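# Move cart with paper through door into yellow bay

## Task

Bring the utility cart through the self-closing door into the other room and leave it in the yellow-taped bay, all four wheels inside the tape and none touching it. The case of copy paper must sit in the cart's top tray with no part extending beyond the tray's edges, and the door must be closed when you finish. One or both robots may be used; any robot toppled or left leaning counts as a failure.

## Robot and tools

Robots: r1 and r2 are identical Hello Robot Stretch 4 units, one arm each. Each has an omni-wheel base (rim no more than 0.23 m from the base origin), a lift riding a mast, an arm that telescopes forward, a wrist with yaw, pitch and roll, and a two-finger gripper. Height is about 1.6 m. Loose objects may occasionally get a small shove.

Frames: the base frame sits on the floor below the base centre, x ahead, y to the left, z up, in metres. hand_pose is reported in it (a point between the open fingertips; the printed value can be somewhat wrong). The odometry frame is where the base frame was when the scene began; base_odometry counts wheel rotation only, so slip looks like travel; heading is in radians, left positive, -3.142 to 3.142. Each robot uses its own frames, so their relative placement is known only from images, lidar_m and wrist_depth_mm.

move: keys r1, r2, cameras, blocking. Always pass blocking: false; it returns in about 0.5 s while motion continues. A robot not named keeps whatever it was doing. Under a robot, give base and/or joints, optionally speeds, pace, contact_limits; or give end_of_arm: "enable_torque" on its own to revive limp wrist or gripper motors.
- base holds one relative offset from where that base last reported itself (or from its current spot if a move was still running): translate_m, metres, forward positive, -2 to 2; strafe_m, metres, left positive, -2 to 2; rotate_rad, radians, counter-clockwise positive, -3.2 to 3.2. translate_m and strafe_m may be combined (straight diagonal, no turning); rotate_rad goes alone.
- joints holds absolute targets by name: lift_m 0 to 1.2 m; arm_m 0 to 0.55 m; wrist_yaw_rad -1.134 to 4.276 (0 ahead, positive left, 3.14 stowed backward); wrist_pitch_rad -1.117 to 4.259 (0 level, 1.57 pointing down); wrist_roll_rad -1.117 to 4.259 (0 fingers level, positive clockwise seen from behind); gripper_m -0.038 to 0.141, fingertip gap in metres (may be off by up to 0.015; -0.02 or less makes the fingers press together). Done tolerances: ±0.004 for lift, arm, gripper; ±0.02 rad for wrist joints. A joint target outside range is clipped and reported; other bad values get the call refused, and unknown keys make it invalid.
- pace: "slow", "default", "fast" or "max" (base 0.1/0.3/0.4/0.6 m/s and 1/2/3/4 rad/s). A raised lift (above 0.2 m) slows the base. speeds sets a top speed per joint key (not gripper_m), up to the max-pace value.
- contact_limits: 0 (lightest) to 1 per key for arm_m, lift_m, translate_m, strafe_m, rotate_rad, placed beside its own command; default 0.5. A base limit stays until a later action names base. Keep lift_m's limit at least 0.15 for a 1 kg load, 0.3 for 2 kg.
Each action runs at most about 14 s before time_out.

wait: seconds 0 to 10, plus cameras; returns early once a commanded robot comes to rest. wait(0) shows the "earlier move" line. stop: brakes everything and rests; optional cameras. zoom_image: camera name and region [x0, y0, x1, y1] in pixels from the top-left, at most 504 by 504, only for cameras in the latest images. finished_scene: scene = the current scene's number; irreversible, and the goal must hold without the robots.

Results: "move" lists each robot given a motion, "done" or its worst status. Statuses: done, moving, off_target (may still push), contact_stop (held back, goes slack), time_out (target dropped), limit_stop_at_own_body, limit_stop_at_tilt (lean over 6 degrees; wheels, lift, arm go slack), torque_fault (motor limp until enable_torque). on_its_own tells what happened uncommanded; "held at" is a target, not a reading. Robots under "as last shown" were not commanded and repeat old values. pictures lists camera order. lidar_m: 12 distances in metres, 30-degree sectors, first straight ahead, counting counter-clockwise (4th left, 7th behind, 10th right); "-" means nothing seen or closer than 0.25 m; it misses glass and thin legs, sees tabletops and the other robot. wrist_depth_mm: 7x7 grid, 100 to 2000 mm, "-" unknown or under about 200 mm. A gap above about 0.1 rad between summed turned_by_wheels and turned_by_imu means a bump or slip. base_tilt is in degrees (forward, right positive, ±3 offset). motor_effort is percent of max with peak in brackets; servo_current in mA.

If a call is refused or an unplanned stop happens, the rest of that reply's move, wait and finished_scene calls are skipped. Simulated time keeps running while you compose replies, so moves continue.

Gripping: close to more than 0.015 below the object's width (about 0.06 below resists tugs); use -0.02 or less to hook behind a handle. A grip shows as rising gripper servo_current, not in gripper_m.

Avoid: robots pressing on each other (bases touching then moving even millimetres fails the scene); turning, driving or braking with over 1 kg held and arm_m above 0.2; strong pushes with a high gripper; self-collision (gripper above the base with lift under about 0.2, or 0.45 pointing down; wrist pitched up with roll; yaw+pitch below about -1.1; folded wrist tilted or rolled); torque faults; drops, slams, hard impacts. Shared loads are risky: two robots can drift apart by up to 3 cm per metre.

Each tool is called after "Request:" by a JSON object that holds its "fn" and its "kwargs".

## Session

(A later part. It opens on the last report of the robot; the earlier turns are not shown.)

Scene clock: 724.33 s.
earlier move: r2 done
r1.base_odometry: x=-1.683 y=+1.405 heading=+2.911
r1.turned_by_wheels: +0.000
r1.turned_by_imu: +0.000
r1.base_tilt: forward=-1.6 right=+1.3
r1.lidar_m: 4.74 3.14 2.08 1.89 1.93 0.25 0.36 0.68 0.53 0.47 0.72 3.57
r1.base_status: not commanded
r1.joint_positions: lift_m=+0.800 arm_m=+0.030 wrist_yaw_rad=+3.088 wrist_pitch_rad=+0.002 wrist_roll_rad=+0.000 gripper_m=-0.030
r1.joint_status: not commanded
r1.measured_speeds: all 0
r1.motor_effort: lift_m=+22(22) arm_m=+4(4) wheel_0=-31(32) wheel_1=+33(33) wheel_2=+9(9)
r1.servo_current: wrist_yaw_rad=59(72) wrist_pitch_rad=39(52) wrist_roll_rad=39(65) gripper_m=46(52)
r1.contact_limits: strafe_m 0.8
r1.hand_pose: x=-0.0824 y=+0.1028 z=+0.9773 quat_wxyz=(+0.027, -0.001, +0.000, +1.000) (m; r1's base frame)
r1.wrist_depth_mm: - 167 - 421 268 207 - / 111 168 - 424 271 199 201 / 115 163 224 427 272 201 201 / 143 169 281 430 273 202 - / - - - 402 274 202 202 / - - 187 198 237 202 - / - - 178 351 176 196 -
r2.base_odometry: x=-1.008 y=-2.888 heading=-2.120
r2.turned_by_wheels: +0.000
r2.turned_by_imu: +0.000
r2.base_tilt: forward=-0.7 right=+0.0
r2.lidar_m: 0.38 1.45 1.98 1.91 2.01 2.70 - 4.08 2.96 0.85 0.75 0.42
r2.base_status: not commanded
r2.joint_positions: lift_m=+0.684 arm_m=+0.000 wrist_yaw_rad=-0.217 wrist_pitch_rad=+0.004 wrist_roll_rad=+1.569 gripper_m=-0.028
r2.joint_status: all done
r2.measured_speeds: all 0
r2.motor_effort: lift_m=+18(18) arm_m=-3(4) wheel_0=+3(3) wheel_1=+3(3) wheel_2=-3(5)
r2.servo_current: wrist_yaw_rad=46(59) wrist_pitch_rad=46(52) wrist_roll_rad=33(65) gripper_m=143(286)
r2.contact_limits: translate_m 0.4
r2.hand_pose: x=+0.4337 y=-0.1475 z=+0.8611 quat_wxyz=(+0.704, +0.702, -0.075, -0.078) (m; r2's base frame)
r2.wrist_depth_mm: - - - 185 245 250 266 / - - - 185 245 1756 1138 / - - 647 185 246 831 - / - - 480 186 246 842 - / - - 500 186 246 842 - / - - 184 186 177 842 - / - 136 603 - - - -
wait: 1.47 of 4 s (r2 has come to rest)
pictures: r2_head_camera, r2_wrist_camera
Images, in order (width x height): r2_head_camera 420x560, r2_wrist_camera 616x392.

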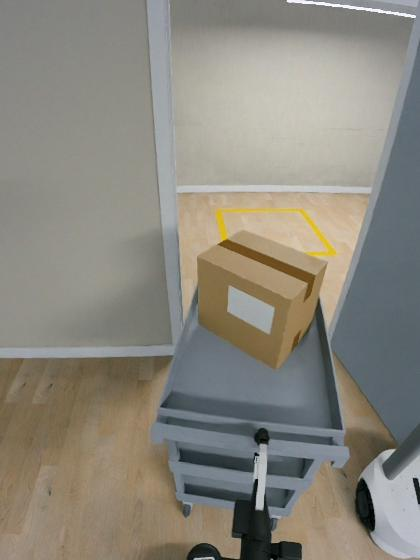

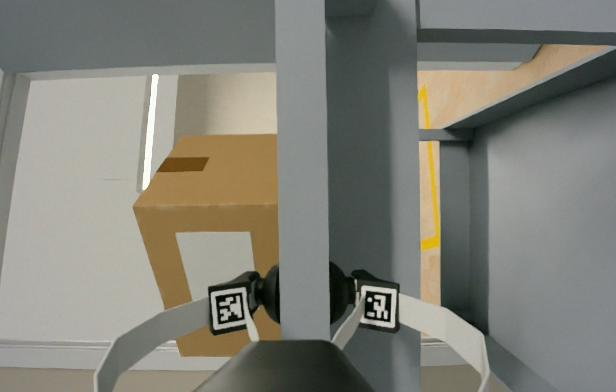

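Request:
{"fn": "move", "kwargs": {"blocking": false, "r2": {"base":{"translate_m":0.25},"pace":"slow","contact_limits":{"translate_m":0.4}}, "cameras": []}}

Request:
{"fn": "wait", "kwargs": {"seconds": 6, "cameras": ["r2_head_camera","r1_head_right_camera"]}}

Scene clock: 729.73 s.
move: r2 moving
r1: as last shown
r1.lidar_m: 4.77 3.13 2.08 1.93 1.93 0.25 0.41 0.64 0.51 0.50 0.73 3.59
r1.motor_effort: lift_m=+22(22) arm_m=+4(4) wheel_0=-31(31) wheel_1=+33(33) wheel_2=+9(9)
r1.servo_current: wrist_yaw_rad=52(65) wrist_pitch_rad=46(46) wrist_roll_rad=52(59) gripper_m=46(46)
r1.contact_limits: strafe_m 0.8
r1.wrist_depth_mm: - 167 - 424 267 206 - / 111 168 - 424 271 200 202 / 115 163 224 427 273 201 201 / 143 168 283 430 273 202 - / - - - 399 273 201 202 / - - 187 197 236 202 - / - - 177 351 177 196 -
r2.base_odometry: x=-1.015 y=-2.898 heading=-2.120
r2.turned_by_wheels: +0.000
r2.turned_by_imu: +0.001
r2.base_tilt: forward=-0.7 right=+0.1
r2.lidar_m: 0.40 1.44 1.97 1.91 1.97 2.68 - 4.13 2.97 0.81 0.73 0.42
r2.base_status: translate_m moving
r2.joint_positions: lift_m=+0.684 arm_m=+0.000 wrist_yaw_rad=-0.218 wrist_pitch_rad=+0.004 wrist_roll_rad=+1.569 gripper_m=-0.029
r2.joint_status: not commanded
r2.measured_speeds: translate_m=+0.049 strafe_m=+0.000 rotate_rad=+0.002 lift_m=+0.000 arm_m=+0.000 wrist_yaw_rad=-0.001 wrist_pitch_rad=+0.000 wrist_roll_rad=+0.000
r2.motor_effort: lift_m=+18(18) arm_m=-3(4) wheel_0=+3(9) wheel_1=+6(6) wheel_2=-11(12)
r2.servo_current: wrist_yaw_rad=46(52) wrist_pitch_rad=46(46) wrist_roll_rad=46(52) gripper_m=117(130)
r2.contact_limits: translate_m 0.4
r2.hand_pose: x=+0.4336 y=-0.1476 z=+0.8611 quat_wxyz=(+0.703, +0.702, -0.075, -0.078) (m; r2's base frame)
r2.wrist_depth_mm: - - - 178 238 249 265 / - - - 178 238 1576 580 / - - 640 178 238 831 - / - - 480 179 238 831 - / - - 492 178 237 842 - / - - 185 179 177 831 - / - - 585 - - - -
pictures: none
No camera images: "cameras" was empty.

Scene clock: 733.00 s.
earlier move: r2 done
r1.base_odometry: x=-1.683 y=+1.405 heading=+2.911
r1.turned_by_wheels: +0.000
r1.turned_by_imu: +0.000
r1.base_tilt: forward=-1.6 right=+1.3
r1.lidar_m: 4.77 3.17 2.09 1.91 1.94 0.25 0.37 0.64 0.55 0.56 0.68 3.58
r1.base_status: not commanded
r1.joint_positions: lift_m=+0.800 arm_m=+0.030 wrist_yaw_rad=+3.088 wrist_pitch_rad=+0.002 wrist_roll_rad=+0.000 gripper_m=-0.030
r1.joint_status: not commanded
r1.measured_speeds: all 0
r1.motor_effort: lift_m=+22(22) arm_m=+4(4) wheel_0=-31(32) wheel_1=+33(33) wheel_2=+9(9)
r1.servo_current: wrist_yaw_rad=65(72) wrist_pitch_rad=46(52) wrist_roll_rad=52(72) gripper_m=39(52)
r1.contact_limits: strafe_m 0.8
r1.hand_pose: x=-0.0824 y=+0.1028 z=+0.9773 quat_wxyz=(+0.027, -0.001, +0.000, +1.000) (m; r1's base frame)
r1.wrist_depth_mm: - 167 - 421 268 206 - / 111 168 - 424 271 200 202 / 115 163 224 430 272 201 202 / 143 169 282 430 272 202 - / - - - 402 273 202 202 / - - 187 198 238 202 - / - - 177 349 177 195 -
r2.base_odometry: x=-1.139 y=-3.101 heading=-2.120
r2.turned_by_wheels: +0.000
r2.turned_by_imu: +0.000
r2.base_tilt: forward=-0.7 right=+0.1
r2.lidar_m: 0.40 1.20 1.62 1.94 2.03 2.73 - 4.10 2.92 0.67 0.45 0.41
r2.base_status: done
r2.joint_positions: lift_m=+0.684 arm_m=+0.000 wrist_yaw_rad=-0.223 wrist_pitch_rad=+0.004 wrist_roll_rad=+1.569 gripper_m=-0.029
r2.joint_status: not commanded
r2.measured_speeds: all 0
r2.motor_effort: lift_m=+18(18) arm_m=+5(5) wheel_0=+2(12) wheel_1=+4(8) wheel_2=-8(16)
r2.servo_current: wrist_yaw_rad=46(65) wrist_pitch_rad=46(52) wrist_roll_rad=52(59) gripper_m=85(130)
r2.contact_limits: translate_m 0.4
r2.hand_pose: x=+0.4327 y=-0.1491 z=+0.8611 quat_wxyz=(+0.703, +0.702, -0.077, -0.080) (m; r2's base frame)
r2.wrist_depth_mm: - - - 153 209 - - / - - - 156 213 759 - / - - 496 160 219 - - / - 480 459 163 223 820 - / - - 525 167 229 - - / - - 186 171 179 - - / - - - - - - -
wait: 3.27 of 6 s (r2 has come to rest)
pictures: r1_head_right_camera, r2_head_camera
Images, in order (width x height): r1_head_right_camera 420x672, r2_head_camera 420x560.

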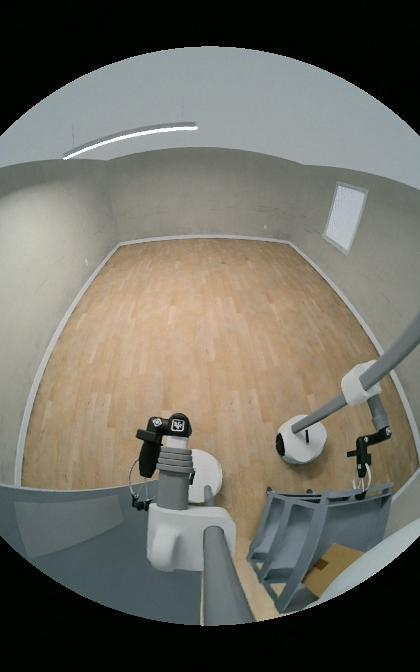

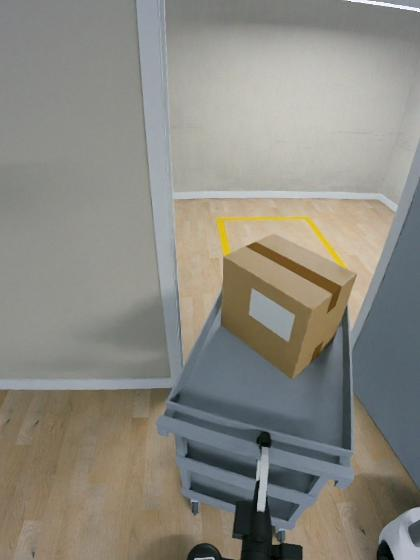

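Request:
{"fn": "move", "kwargs": {"blocking": false, "r2": {"base":{"translate_m":-0.4,"strafe_m":-0.08},"pace":"slow"}, "cameras": []}}

Request:
{"fn": "wait", "kwargs": {"seconds": 6, "cameras": ["r2_head_camera"]}}

Scene clock: 743.83 s.
move: r2 moving
r1: as last shown
r1.lidar_m: 4.77 3.16 2.07 1.91 1.94 0.25 0.38 0.63 0.54 0.53 0.68 3.56
r1.motor_effort: lift_m=+22(22) arm_m=+4(4) wheel_0=-31(31) wheel_1=+33(33) wheel_2=+9(9)
r1.servo_current: wrist_yaw_rad=33(59) wrist_pitch_rad=39(46) wrist_roll_rad=65(65) gripper_m=39(46)
r1.contact_limits: strafe_m 0.8
r1.wrist_depth_mm: - 167 - 424 268 206 - / 111 168 - 421 271 199 202 / 115 163 224 430 272 200 201 / 143 168 282 433 276 202 - / - - - 399 274 202 202 / - - 187 198 237 202 - / - - 177 351 177 195 -
r2.base_odometry: x=-1.135 y=-3.089 heading=-2.121
r2.turned_by_wheels: +0.000
r2.turned_by_imu: +0.000
r2.base_tilt: forward=-0.7 right=+0.1
r2.lidar_m: 0.39 1.23 1.66 1.93 1.99 2.73 - 4.08 2.96 0.67 0.45 0.41
r2.base_status: translate_m moving; strafe_m moving
r2.joint_positions: lift_m=+0.684 arm_m=+0.000 wrist_yaw_rad=-0.223 wrist_pitch_rad=+0.004 wrist_roll_rad=+1.569 gripper_m=-0.029
r2.joint_status: not commanded
r2.measured_speeds: translate_m=-0.048 strafe_m=-0.010 rotate_rad=+0.002 lift_m=+0.000 arm_m=+0.000 wrist_yaw_rad=+0.000 wrist_pitch_rad=+0.000 wrist_roll_rad=+0.000
r2.motor_effort: lift_m=+18(18) arm_m=+5(5) wheel_0=-8(10) wheel_1=-9(10) wheel_2=+10(10)
r2.servo_current: wrist_yaw_rad=46(59) wrist_pitch_rad=46(46) wrist_roll_rad=59(59) gripper_m=85(91)
r2.hand_pose: x=+0.4327 y=-0.1491 z=+0.8611 quat_wxyz=(+0.703, +0.702, -0.077, -0.080) (m; r2's base frame)
r2.wrist_depth_mm: - - - 154 211 - - / - - - 156 215 759 - / - - 504 160 219 - - / - 480 462 163 225 831 - / - - 525 167 229 - - / - - 187 170 177 - - / - - - - - - -
pictures: none
No camera images: "cameras" was empty.

Scene clock: 748.67 s.
earlier move: r2 done
r1.base_odometry: x=-1.683 y=+1.405 heading=+2.911
r1.turned_by_wheels: +0.000
r1.turned_by_imu: +0.000
r1.base_tilt: forward=-1.6 right=+1.3
r1.lidar_m: 4.75 3.19 2.08 1.91 1.94 0.25 0.36 0.59 0.42 0.39 0.43 0.78
r1.base_status: not commanded
r1.joint_positions: lift_m=+0.800 arm_m=+0.030 wrist_yaw_rad=+3.088 wrist_pitch_rad=+0.002 wrist_roll_rad=+0.000 gripper_m=-0.030
r1.joint_status: not commanded
r1.measured_speeds: all 0
r1.motor_effort: lift_m=+22(22) arm_m=+4(4) wheel_0=-31(32) wheel_1=+33(33) wheel_2=+9(9)
r1.servo_current: wrist_yaw_rad=59(72) wrist_pitch_rad=46(52) wrist_roll_rad=59(65) gripper_m=46(52)
r1.contact_limits: strafe_m 0.8
r1.hand_pose: x=-0.0824 y=+0.1028 z=+0.9773 quat_wxyz=(+0.027, -0.001, +0.000, +1.000) (m; r1's base frame)
r1.wrist_depth_mm: - 167 - 424 268 206 - / 111 168 - 427 270 200 201 / 115 163 224 427 271 201 202 / 143 169 282 430 274 201 - / - - - 399 273 202 201 / - - 187 198 237 202 - / - - 176 351 177 196 -
r2.base_odometry: x=-0.998 y=-2.718 heading=-2.121
r2.turned_by_wheels: +0.000
r2.turned_by_imu: +0.001
r2.base_tilt: forward=-0.6 right=+0.1
r2.lidar_m: 0.38 0.42 2.10 1.99 2.09 2.83 - 4.00 2.86 2.72 0.73 0.42
r2.base_status: done
r2.joint_positions: lift_m=+0.684 arm_m=+0.000 wrist_yaw_rad=-0.218 wrist_pitch_rad=+0.004 wrist_roll_rad=+1.569 gripper_m=-0.029
r2.joint_status: not commanded
r2.measured_speeds: all 0
r2.motor_effort: lift_m=+18(18) arm_m=+4(5) wheel_0=-4(11) wheel_1=-6(10) wheel_2=+5(12)
r2.servo_current: wrist_yaw_rad=59(65) wrist_pitch_rad=46(52) wrist_roll_rad=39(65) gripper_m=78(91)
r2.hand_pose: x=+0.4335 y=-0.1477 z=+0.8611 quat_wxyz=(+0.703, +0.702, -0.075, -0.078) (m; r2's base frame)
r2.wrist_depth_mm: - - - 177 238 253 251 / - - - 176 237 - 1118 / - - - 175 236 768 - / - - 488 234 235 842 - / - - 477 174 234 831 - / - - 185 172 179 - - / - 1255 - - 231 - -
wait: 4.83 of 6 s (r2 has come to rest)
pictures: r2_head_camera
Images, in order (width x height): r2_head_camera 420x560.

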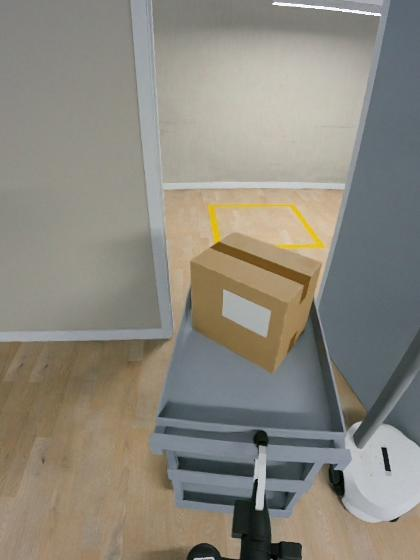

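Request:
{"fn": "move", "kwargs": {"blocking": false, "r2": {"base":{"translate_m":-0.6},"pace":"slow"}, "cameras": []}}

Request:
{"fn": "wait", "kwargs": {"seconds": 9, "cameras": ["r2_head_camera"]}}

Scene clock: 759.63 s.
move: r2 moving
r1: as last shown
r1.lidar_m: 4.77 3.14 2.08 1.89 1.95 0.25 0.38 4.01 0.40 0.39 0.44 0.79
r1.motor_effort: lift_m=+22(22) arm_m=+4(4) wheel_0=-31(31) wheel_1=+33(33) wheel_2=+9(9)
r1.servo_current: wrist_yaw_rad=46(59) wrist_pitch_rad=46(52) wrist_roll_rad=39(65) gripper_m=46(46)
r1.contact_limits: strafe_m 0.8
r1.wrist_depth_mm: - 168 - 427 268 206 - / 111 167 - 424 271 199 202 / 115 163 224 430 272 201 201 / 143 168 282 427 273 202 - / - - - 402 276 202 202 / - - 187 198 238 202 - / - - 177 349 177 195 -
r2.base_odometry: x=-0.992 y=-2.707 heading=-2.121
r2.turned_by_wheels: +0.000
r2.turned_by_imu: +0.000
r2.base_tilt: forward=-0.7 right=+0.1
r2.lidar_m: 0.37 0.47 2.06 2.01 2.07 2.82 - 3.97 2.86 2.71 0.76 0.42
r2.base_status: translate_m moving
r2.joint_positions: lift_m=+0.684 arm_m=+0.000 wrist_yaw_rad=-0.218 wrist_pitch_rad=+0.004 wrist_roll_rad=+1.569 gripper_m=-0.029
r2.joint_status: not commanded
r2.measured_speeds: translate_m=-0.049 strafe_m=+0.000 rotate_rad=-0.002 lift_m=+0.000 arm_m=+0.000 wrist_yaw_rad=+0.000 wrist_pitch_rad=+0.000 wrist_roll_rad=+0.000
r2.motor_effort: lift_m=+18(18) arm_m=+5(5) wheel_0=-8(11) wheel_1=-5(8) wheel_2=+11(12)
r2.servo_current: wrist_yaw_rad=46(65) wrist_pitch_rad=39(46) wrist_roll_rad=46(59) gripper_m=85(91)
r2.hand_pose: x=+0.4335 y=-0.1477 z=+0.8611 quat_wxyz=(+0.703, +0.702, -0.075, -0.078) (m; r2's base frame)
r2.wrist_depth_mm: - - - 177 237 253 267 / - - - 176 236 - 1098 / - - - 175 236 831 - / - - 484 233 234 842 - / - - 480 173 234 831 - / - - 185 172 178 - - / - 145 - - 230 - -
pictures: none
No camera images: "cameras" was empty.

Scene clock: 766.40 s.
earlier move: r2 done
r1.base_odometry: x=-1.683 y=+1.405 heading=+2.911
r1.turned_by_wheels: +0.000
r1.turned_by_imu: +0.000
r1.base_tilt: forward=-1.6 right=+1.3
r1.lidar_m: 4.78 3.17 2.09 1.89 1.94 0.25 0.39 4.01 1.38 0.57 0.35 0.30
r1.base_status: not commanded
r1.joint_positions: lift_m=+0.800 arm_m=+0.030 wrist_yaw_rad=+3.088 wrist_pitch_rad=+0.002 wrist_roll_rad=+0.000 gripper_m=-0.030
r1.joint_status: not commanded
r1.measured_speeds: all 0
r1.motor_effort: lift_m=+22(22) arm_m=+4(4) wheel_0=-31(32) wheel_1=+33(33) wheel_2=+9(10)
r1.servo_current: wrist_yaw_rad=59(78) wrist_pitch_rad=46(59) wrist_roll_rad=52(65) gripper_m=46(52)
r1.contact_limits: strafe_m 0.8
r1.hand_pose: x=-0.0824 y=+0.1028 z=+0.9773 quat_wxyz=(+0.027, -0.001, +0.000, +1.000) (m; r1's base frame)
r1.wrist_depth_mm: - 167 - 424 268 207 - / 111 168 - 424 270 199 202 / 115 163 224 424 272 201 202 / 143 168 282 433 274 202 - / - - - 402 274 201 201 / - - 186 198 236 202 - / - - 177 351 177 195 -
r2.base_odometry: x=-0.684 y=-2.207 heading=-2.121
r2.turned_by_wheels: +0.000
r2.turned_by_imu: -0.001
r2.base_tilt: forward=-0.7 right=+0.1
r2.lidar_m: 0.41 2.24 2.09 1.97 2.08 2.80 3.76 3.81 2.88 2.76 0.43 0.39
r2.base_status: done
r2.joint_positions: lift_m=+0.684 arm_m=+0.000 wrist_yaw_rad=-0.221 wrist_pitch_rad=+0.004 wrist_roll_rad=+1.569 gripper_m=-0.029
r2.joint_status: not commanded
r2.measured_speeds: all 0
r2.motor_effort: lift_m=+18(18) arm_m=+4(5) wheel_0=-6(13) wheel_1=-6(9) wheel_2=+4(12)
r2.servo_current: wrist_yaw_rad=52(65) wrist_pitch_rad=39(52) wrist_roll_rad=46(59) gripper_m=85(98)
r2.hand_pose: x=+0.4330 y=-0.1486 z=+0.8611 quat_wxyz=(+0.703, +0.702, -0.077, -0.079) (m; r2's base frame)
r2.wrist_depth_mm: - - 931 147 202 1118 878 / 1366 1118 559 151 208 741 - / - 469 469 155 216 - - / - 500 473 160 222 820 - / - - 544 167 229 - - / - - 186 171 178 - - / - 137 - - - 530 504
wait: 6.77 of 9 s (r2 has come to rest)
pictures: r2_head_camera
Images, in order (width x height): r2_head_camera 420x560.

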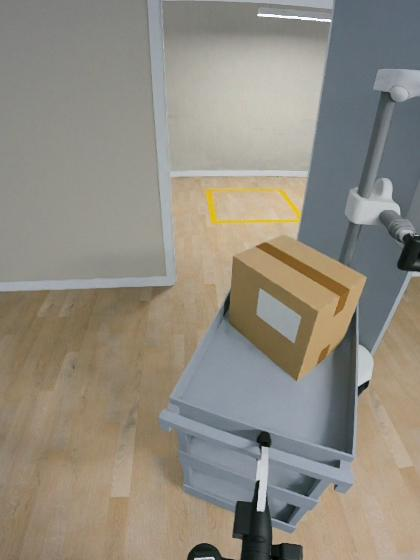

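Request:
{"fn": "move", "kwargs": {"blocking": false, "r2": {"base":{"translate_m":-0.25,"strafe_m":-0.25},"pace":"slow"}, "cameras": []}}

Request:
{"fn": "wait", "kwargs": {"seconds": 9, "cameras": ["r2_head_camera"]}}

Scene clock: 776.80 s.
move: r2 moving
r1: as last shown
r1.base_tilt: forward=-1.5 right=+1.3
r1.lidar_m: 4.76 3.16 2.08 1.90 1.95 0.25 0.39 4.04 1.41 0.60 0.33 0.29
r1.motor_effort: lift_m=+22(22) arm_m=+4(4) wheel_0=-31(32) wheel_1=+33(33) wheel_2=+9(9)
r1.servo_current: wrist_yaw_rad=65(65) wrist_pitch_rad=46(46) wrist_roll_rad=59(59) gripper_m=39(52)
r1.contact_limits: strafe_m 0.8
r1.wrist_depth_mm: - 167 - 424 270 206 - / 111 168 - 427 271 201 201 / 115 163 224 427 271 201 202 / 143 168 281 430 271 202 - / - - - 402 273 202 202 / - - 187 198 237 202 - / - - 176 351 177 196 -
r2.base_odometry: x=-0.687 y=-2.194 heading=-2.121
r2.turned_by_wheels: +0.001
r2.turned_by_imu: +0.001
r2.base_tilt: forward=-0.7 right=+0.1
r2.lidar_m: 0.40 2.26 2.10 2.00 2.08 2.82 3.69 3.78 2.90 2.73 0.41 0.39
r2.base_status: translate_m moving; strafe_m moving
r2.joint_positions: lift_m=+0.684 arm_m=+0.000 wrist_yaw_rad=-0.221 wrist_pitch_rad=+0.004 wrist_roll_rad=+1.569 gripper_m=-0.029
r2.joint_status: not commanded
r2.measured_speeds: translate_m=-0.035 strafe_m=-0.035 rotate_rad=+0.000 lift_m=+0.000 arm_m=+0.000 wrist_yaw_rad=+0.000 wrist_pitch_rad=+0.000 wrist_roll_rad=+0.000
r2.motor_effort: lift_m=+18(18) arm_m=+4(5) wheel_0=+6(6) wheel_1=-8(9) wheel_2=+9(10)
r2.servo_current: wrist_yaw_rad=46(52) wrist_pitch_rad=46(46) wrist_roll_rad=52(59) gripper_m=85(91)
r2.hand_pose: x=+0.4330 y=-0.1486 z=+0.8611 quat_wxyz=(+0.703, +0.702, -0.077, -0.079) (m; r2's base frame)
r2.wrist_depth_mm: - - 904 145 200 1098 - / 1397 1118 564 150 207 741 - / - 466 459 154 213 - - / - 1921 473 159 221 820 - / - - 554 167 229 - - / - - 184 170 178 - - / - 137 - - - 525 500
pictures: none
No camera images: "cameras" was empty.

Scene clock: 781.07 s.
earlier move: r2 done
r1.base_odometry: x=-1.683 y=+1.405 heading=+2.911
r1.turned_by_wheels: +0.000
r1.turned_by_imu: +0.000
r1.base_tilt: forward=-1.6 right=+1.3
r1.lidar_m: 0.54 3.17 2.11 1.91 1.96 0.25 0.38 4.02 1.39 2.71 0.56 0.39
r1.base_status: not commanded
r1.joint_positions: lift_m=+0.800 arm_m=+0.030 wrist_yaw_rad=+3.088 wrist_pitch_rad=+0.002 wrist_roll_rad=+0.000 gripper_m=-0.030
r1.joint_status: not commanded
r1.measured_speeds: all 0
r1.motor_effort: lift_m=+22(22) arm_m=+4(4) wheel_0=-31(32) wheel_1=+33(33) wheel_2=+9(9)
r1.servo_current: wrist_yaw_rad=46(65) wrist_pitch_rad=39(59) wrist_roll_rad=39(72) gripper_m=46(59)
r1.contact_limits: strafe_m 0.8
r1.hand_pose: x=-0.0824 y=+0.1028 z=+0.9773 quat_wxyz=(+0.027, -0.001, +0.000, +1.000) (m; r1's base frame)
r1.wrist_depth_mm: - 167 - 424 270 206 - / 111 168 - 424 271 200 202 / 115 163 224 430 273 201 201 / 143 168 282 430 273 202 - / - - - 402 273 202 202 / - - 187 198 236 202 - / - - 177 351 177 196 -
r2.base_odometry: x=-0.767 y=-1.863 heading=-2.121
r2.turned_by_wheels: +0.000
r2.turned_by_imu: +0.001
r2.base_tilt: forward=-0.7 right=+0.1
r2.lidar_m: 0.36 0.41 2.36 2.24 2.31 3.09 3.46 3.50 2.62 2.50 2.58 0.40
r2.base_status: done
r2.joint_positions: lift_m=+0.684 arm_m=+0.000 wrist_yaw_rad=-0.217 wrist_pitch_rad=+0.004 wrist_roll_rad=+1.569 gripper_m=-0.029
r2.joint_status: not commanded
r2.measured_speeds: all 0
r2.motor_effort: lift_m=+18(18) arm_m=+4(5) wheel_0=+6(13) wheel_1=-4(9) wheel_2=+7(13)
r2.servo_current: wrist_yaw_rad=39(65) wrist_pitch_rad=39(52) wrist_roll_rad=46(59) gripper_m=91(91)
r2.hand_pose: x=+0.4336 y=-0.1476 z=+0.8611 quat_wxyz=(+0.703, +0.702, -0.075, -0.078) (m; r2's base frame)
r2.wrist_depth_mm: - - - 195 260 267 268 / - - 1366 190 252 1205 1118 / 1618 - 1042 186 246 1205 - / - - 574 181 241 842 - / - - 466 178 236 842 - / - - 186 172 177 - - / - - 517 - 225 - -
wait: 4.27 of 9 s (r2 has come to rest)
pictures: r2_head_camera
Images, in order (width x height): r2_head_camera 420x560.

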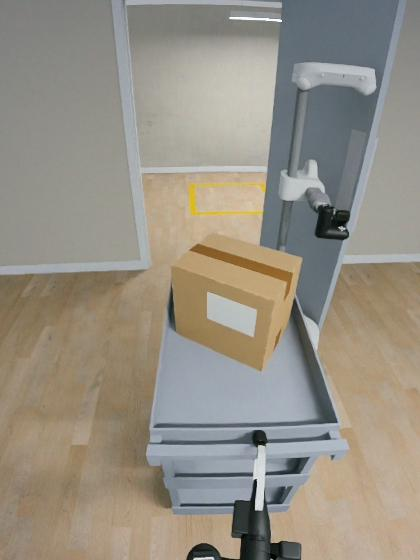

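Request:
{"fn": "move", "kwargs": {"blocking": false, "r2": {"base":{"translate_m":-0.45,"strafe_m":0.4},"pace":"slow"}, "cameras": []}}

Request:
{"fn": "wait", "kwargs": {"seconds": 9, "cameras": ["r2_head_camera"]}}

Scene clock: 798.30 s.
move: r2 moving
r1: as last shown
r1.lidar_m: 0.53 3.17 2.10 1.91 1.94 0.25 0.39 4.03 1.40 2.73 0.57 0.40
r1.motor_effort: lift_m=+22(22) arm_m=+4(4) wheel_0=-31(31) wheel_1=+33(33) wheel_2=+9(9)
r1.servo_current: wrist_yaw_rad=39(52) wrist_pitch_rad=39(46) wrist_roll_rad=59(72) gripper_m=39(46)
r1.contact_limits: strafe_m 0.8
r1.wrist_depth_mm: - 167 - 421 270 205 - / 111 167 - 424 271 199 202 / 115 163 224 427 272 200 202 / 143 168 282 430 273 201 - / - - - 399 273 202 202 / - - 187 198 237 202 - / - - 177 349 177 196 -
r2.base_odometry: x=-0.755 y=-1.859 heading=-2.120
r2.turned_by_wheels: +0.001
r2.turned_by_imu: +0.001
r2.base_tilt: forward=-0.7 right=+0.1
r2.lidar_m: 0.38 0.40 2.32 2.22 2.31 3.11 3.42 3.50 2.66 2.51 2.61 0.42
r2.base_status: translate_m moving; strafe_m moving
r2.joint_positions: lift_m=+0.684 arm_m=+0.000 wrist_yaw_rad=-0.217 wrist_pitch_rad=+0.004 wrist_roll_rad=+1.569 gripper_m=-0.029
r2.joint_status: not commanded
r2.measured_speeds: translate_m=-0.039 strafe_m=+0.035 rotate_rad=+0.001 lift_m=+0.000 arm_m=+0.000 wrist_yaw_rad=+0.000 wrist_pitch_rad=+0.000 wrist_roll_rad=+0.000
r2.motor_effort: lift_m=+18(18) arm_m=+4(5) wheel_0=-7(10) wheel_1=+5(5) wheel_2=+10(12)
r2.servo_current: wrist_yaw_rad=39(59) wrist_pitch_rad=46(52) wrist_roll_rad=39(59) gripper_m=78(91)
r2.hand_pose: x=+0.4336 y=-0.1476 z=+0.8611 quat_wxyz=(+0.703, +0.702, -0.075, -0.078) (m; r2's base frame)
r2.wrist_depth_mm: - - - 194 259 266 267 / - - - 190 252 1618 1138 / - - 1025 185 246 1182 - / - 1430 564 181 240 842 - / - - 469 178 236 842 - / - - 185 173 177 - - / - - 530 - 225 - -
pictures: none
No camera images: "cameras" was empty.

Scene clock: 805.07 s.
earlier move: r2 done
r1.base_odometry: x=-1.683 y=+1.405 heading=+2.911
r1.turned_by_wheels: +0.000
r1.turned_by_imu: +0.000
r1.base_tilt: forward=-1.6 right=+1.3
r1.lidar_m: 1.01 3.15 2.10 1.90 1.94 0.25 0.38 4.01 1.38 2.76 2.86 0.96
r1.base_status: not commanded
r1.joint_positions: lift_m=+0.800 arm_m=+0.030 wrist_yaw_rad=+3.088 wrist_pitch_rad=+0.002 wrist_roll_rad=+0.000 gripper_m=-0.030
r1.joint_status: not commanded
r1.measured_speeds: all 0
r1.motor_effort: lift_m=+22(22) arm_m=+4(4) wheel_0=-31(32) wheel_1=+33(33) wheel_2=+9(10)
r1.servo_current: wrist_yaw_rad=59(72) wrist_pitch_rad=39(52) wrist_roll_rad=39(72) gripper_m=46(52)
r1.contact_limits: strafe_m 0.8
r1.hand_pose: x=-0.0824 y=+0.1028 z=+0.9773 quat_wxyz=(+0.027, -0.001, +0.000, +1.000) (m; r1's base frame)
r1.wrist_depth_mm: - 167 - 421 268 207 - / 111 168 - 427 272 200 202 / 115 163 225 430 272 201 201 / 143 168 281 430 273 202 - / - - - 399 273 202 202 / - - 187 198 236 202 - / - - 176 349 177 196 -
r2.base_odometry: x=-0.191 y=-1.689 heading=-2.120
r2.turned_by_wheels: +0.000
r2.turned_by_imu: -0.002
r2.base_tilt: forward=-0.7 right=+0.1
r2.lidar_m: 0.44 2.65 1.94 1.81 1.85 2.56 2.99 3.08 3.07 2.92 0.36 0.33
r2.base_status: done
r2.joint_positions: lift_m=+0.684 arm_m=+0.000 wrist_yaw_rad=-0.223 wrist_pitch_rad=+0.004 wrist_roll_rad=+1.569 gripper_m=-0.029
r2.joint_status: not commanded
r2.measured_speeds: all 0
r2.motor_effort: lift_m=+18(18) arm_m=+4(5) wheel_0=-5(15) wheel_1=+3(7) wheel_2=+5(12)
r2.servo_current: wrist_yaw_rad=52(59) wrist_pitch_rad=39(52) wrist_roll_rad=39(59) gripper_m=85(91)
r2.hand_pose: x=+0.4328 y=-0.1489 z=+0.8611 quat_wxyz=(+0.703, +0.702, -0.077, -0.080) (m; r2's base frame)
r2.wrist_depth_mm: - 415 413 - 153 - - / - 394 389 106 167 - - / - - 480 114 182 - - / - - 640 128 201 - - / - - - 142 224 1708 - / - - 185 165 179 1618 500 / - - - - - 1576 1205
wait: 6.77 of 9 s (r2 has come to rest)
pictures: r2_head_camera
Images, in order (width x height): r2_head_camera 420x560.

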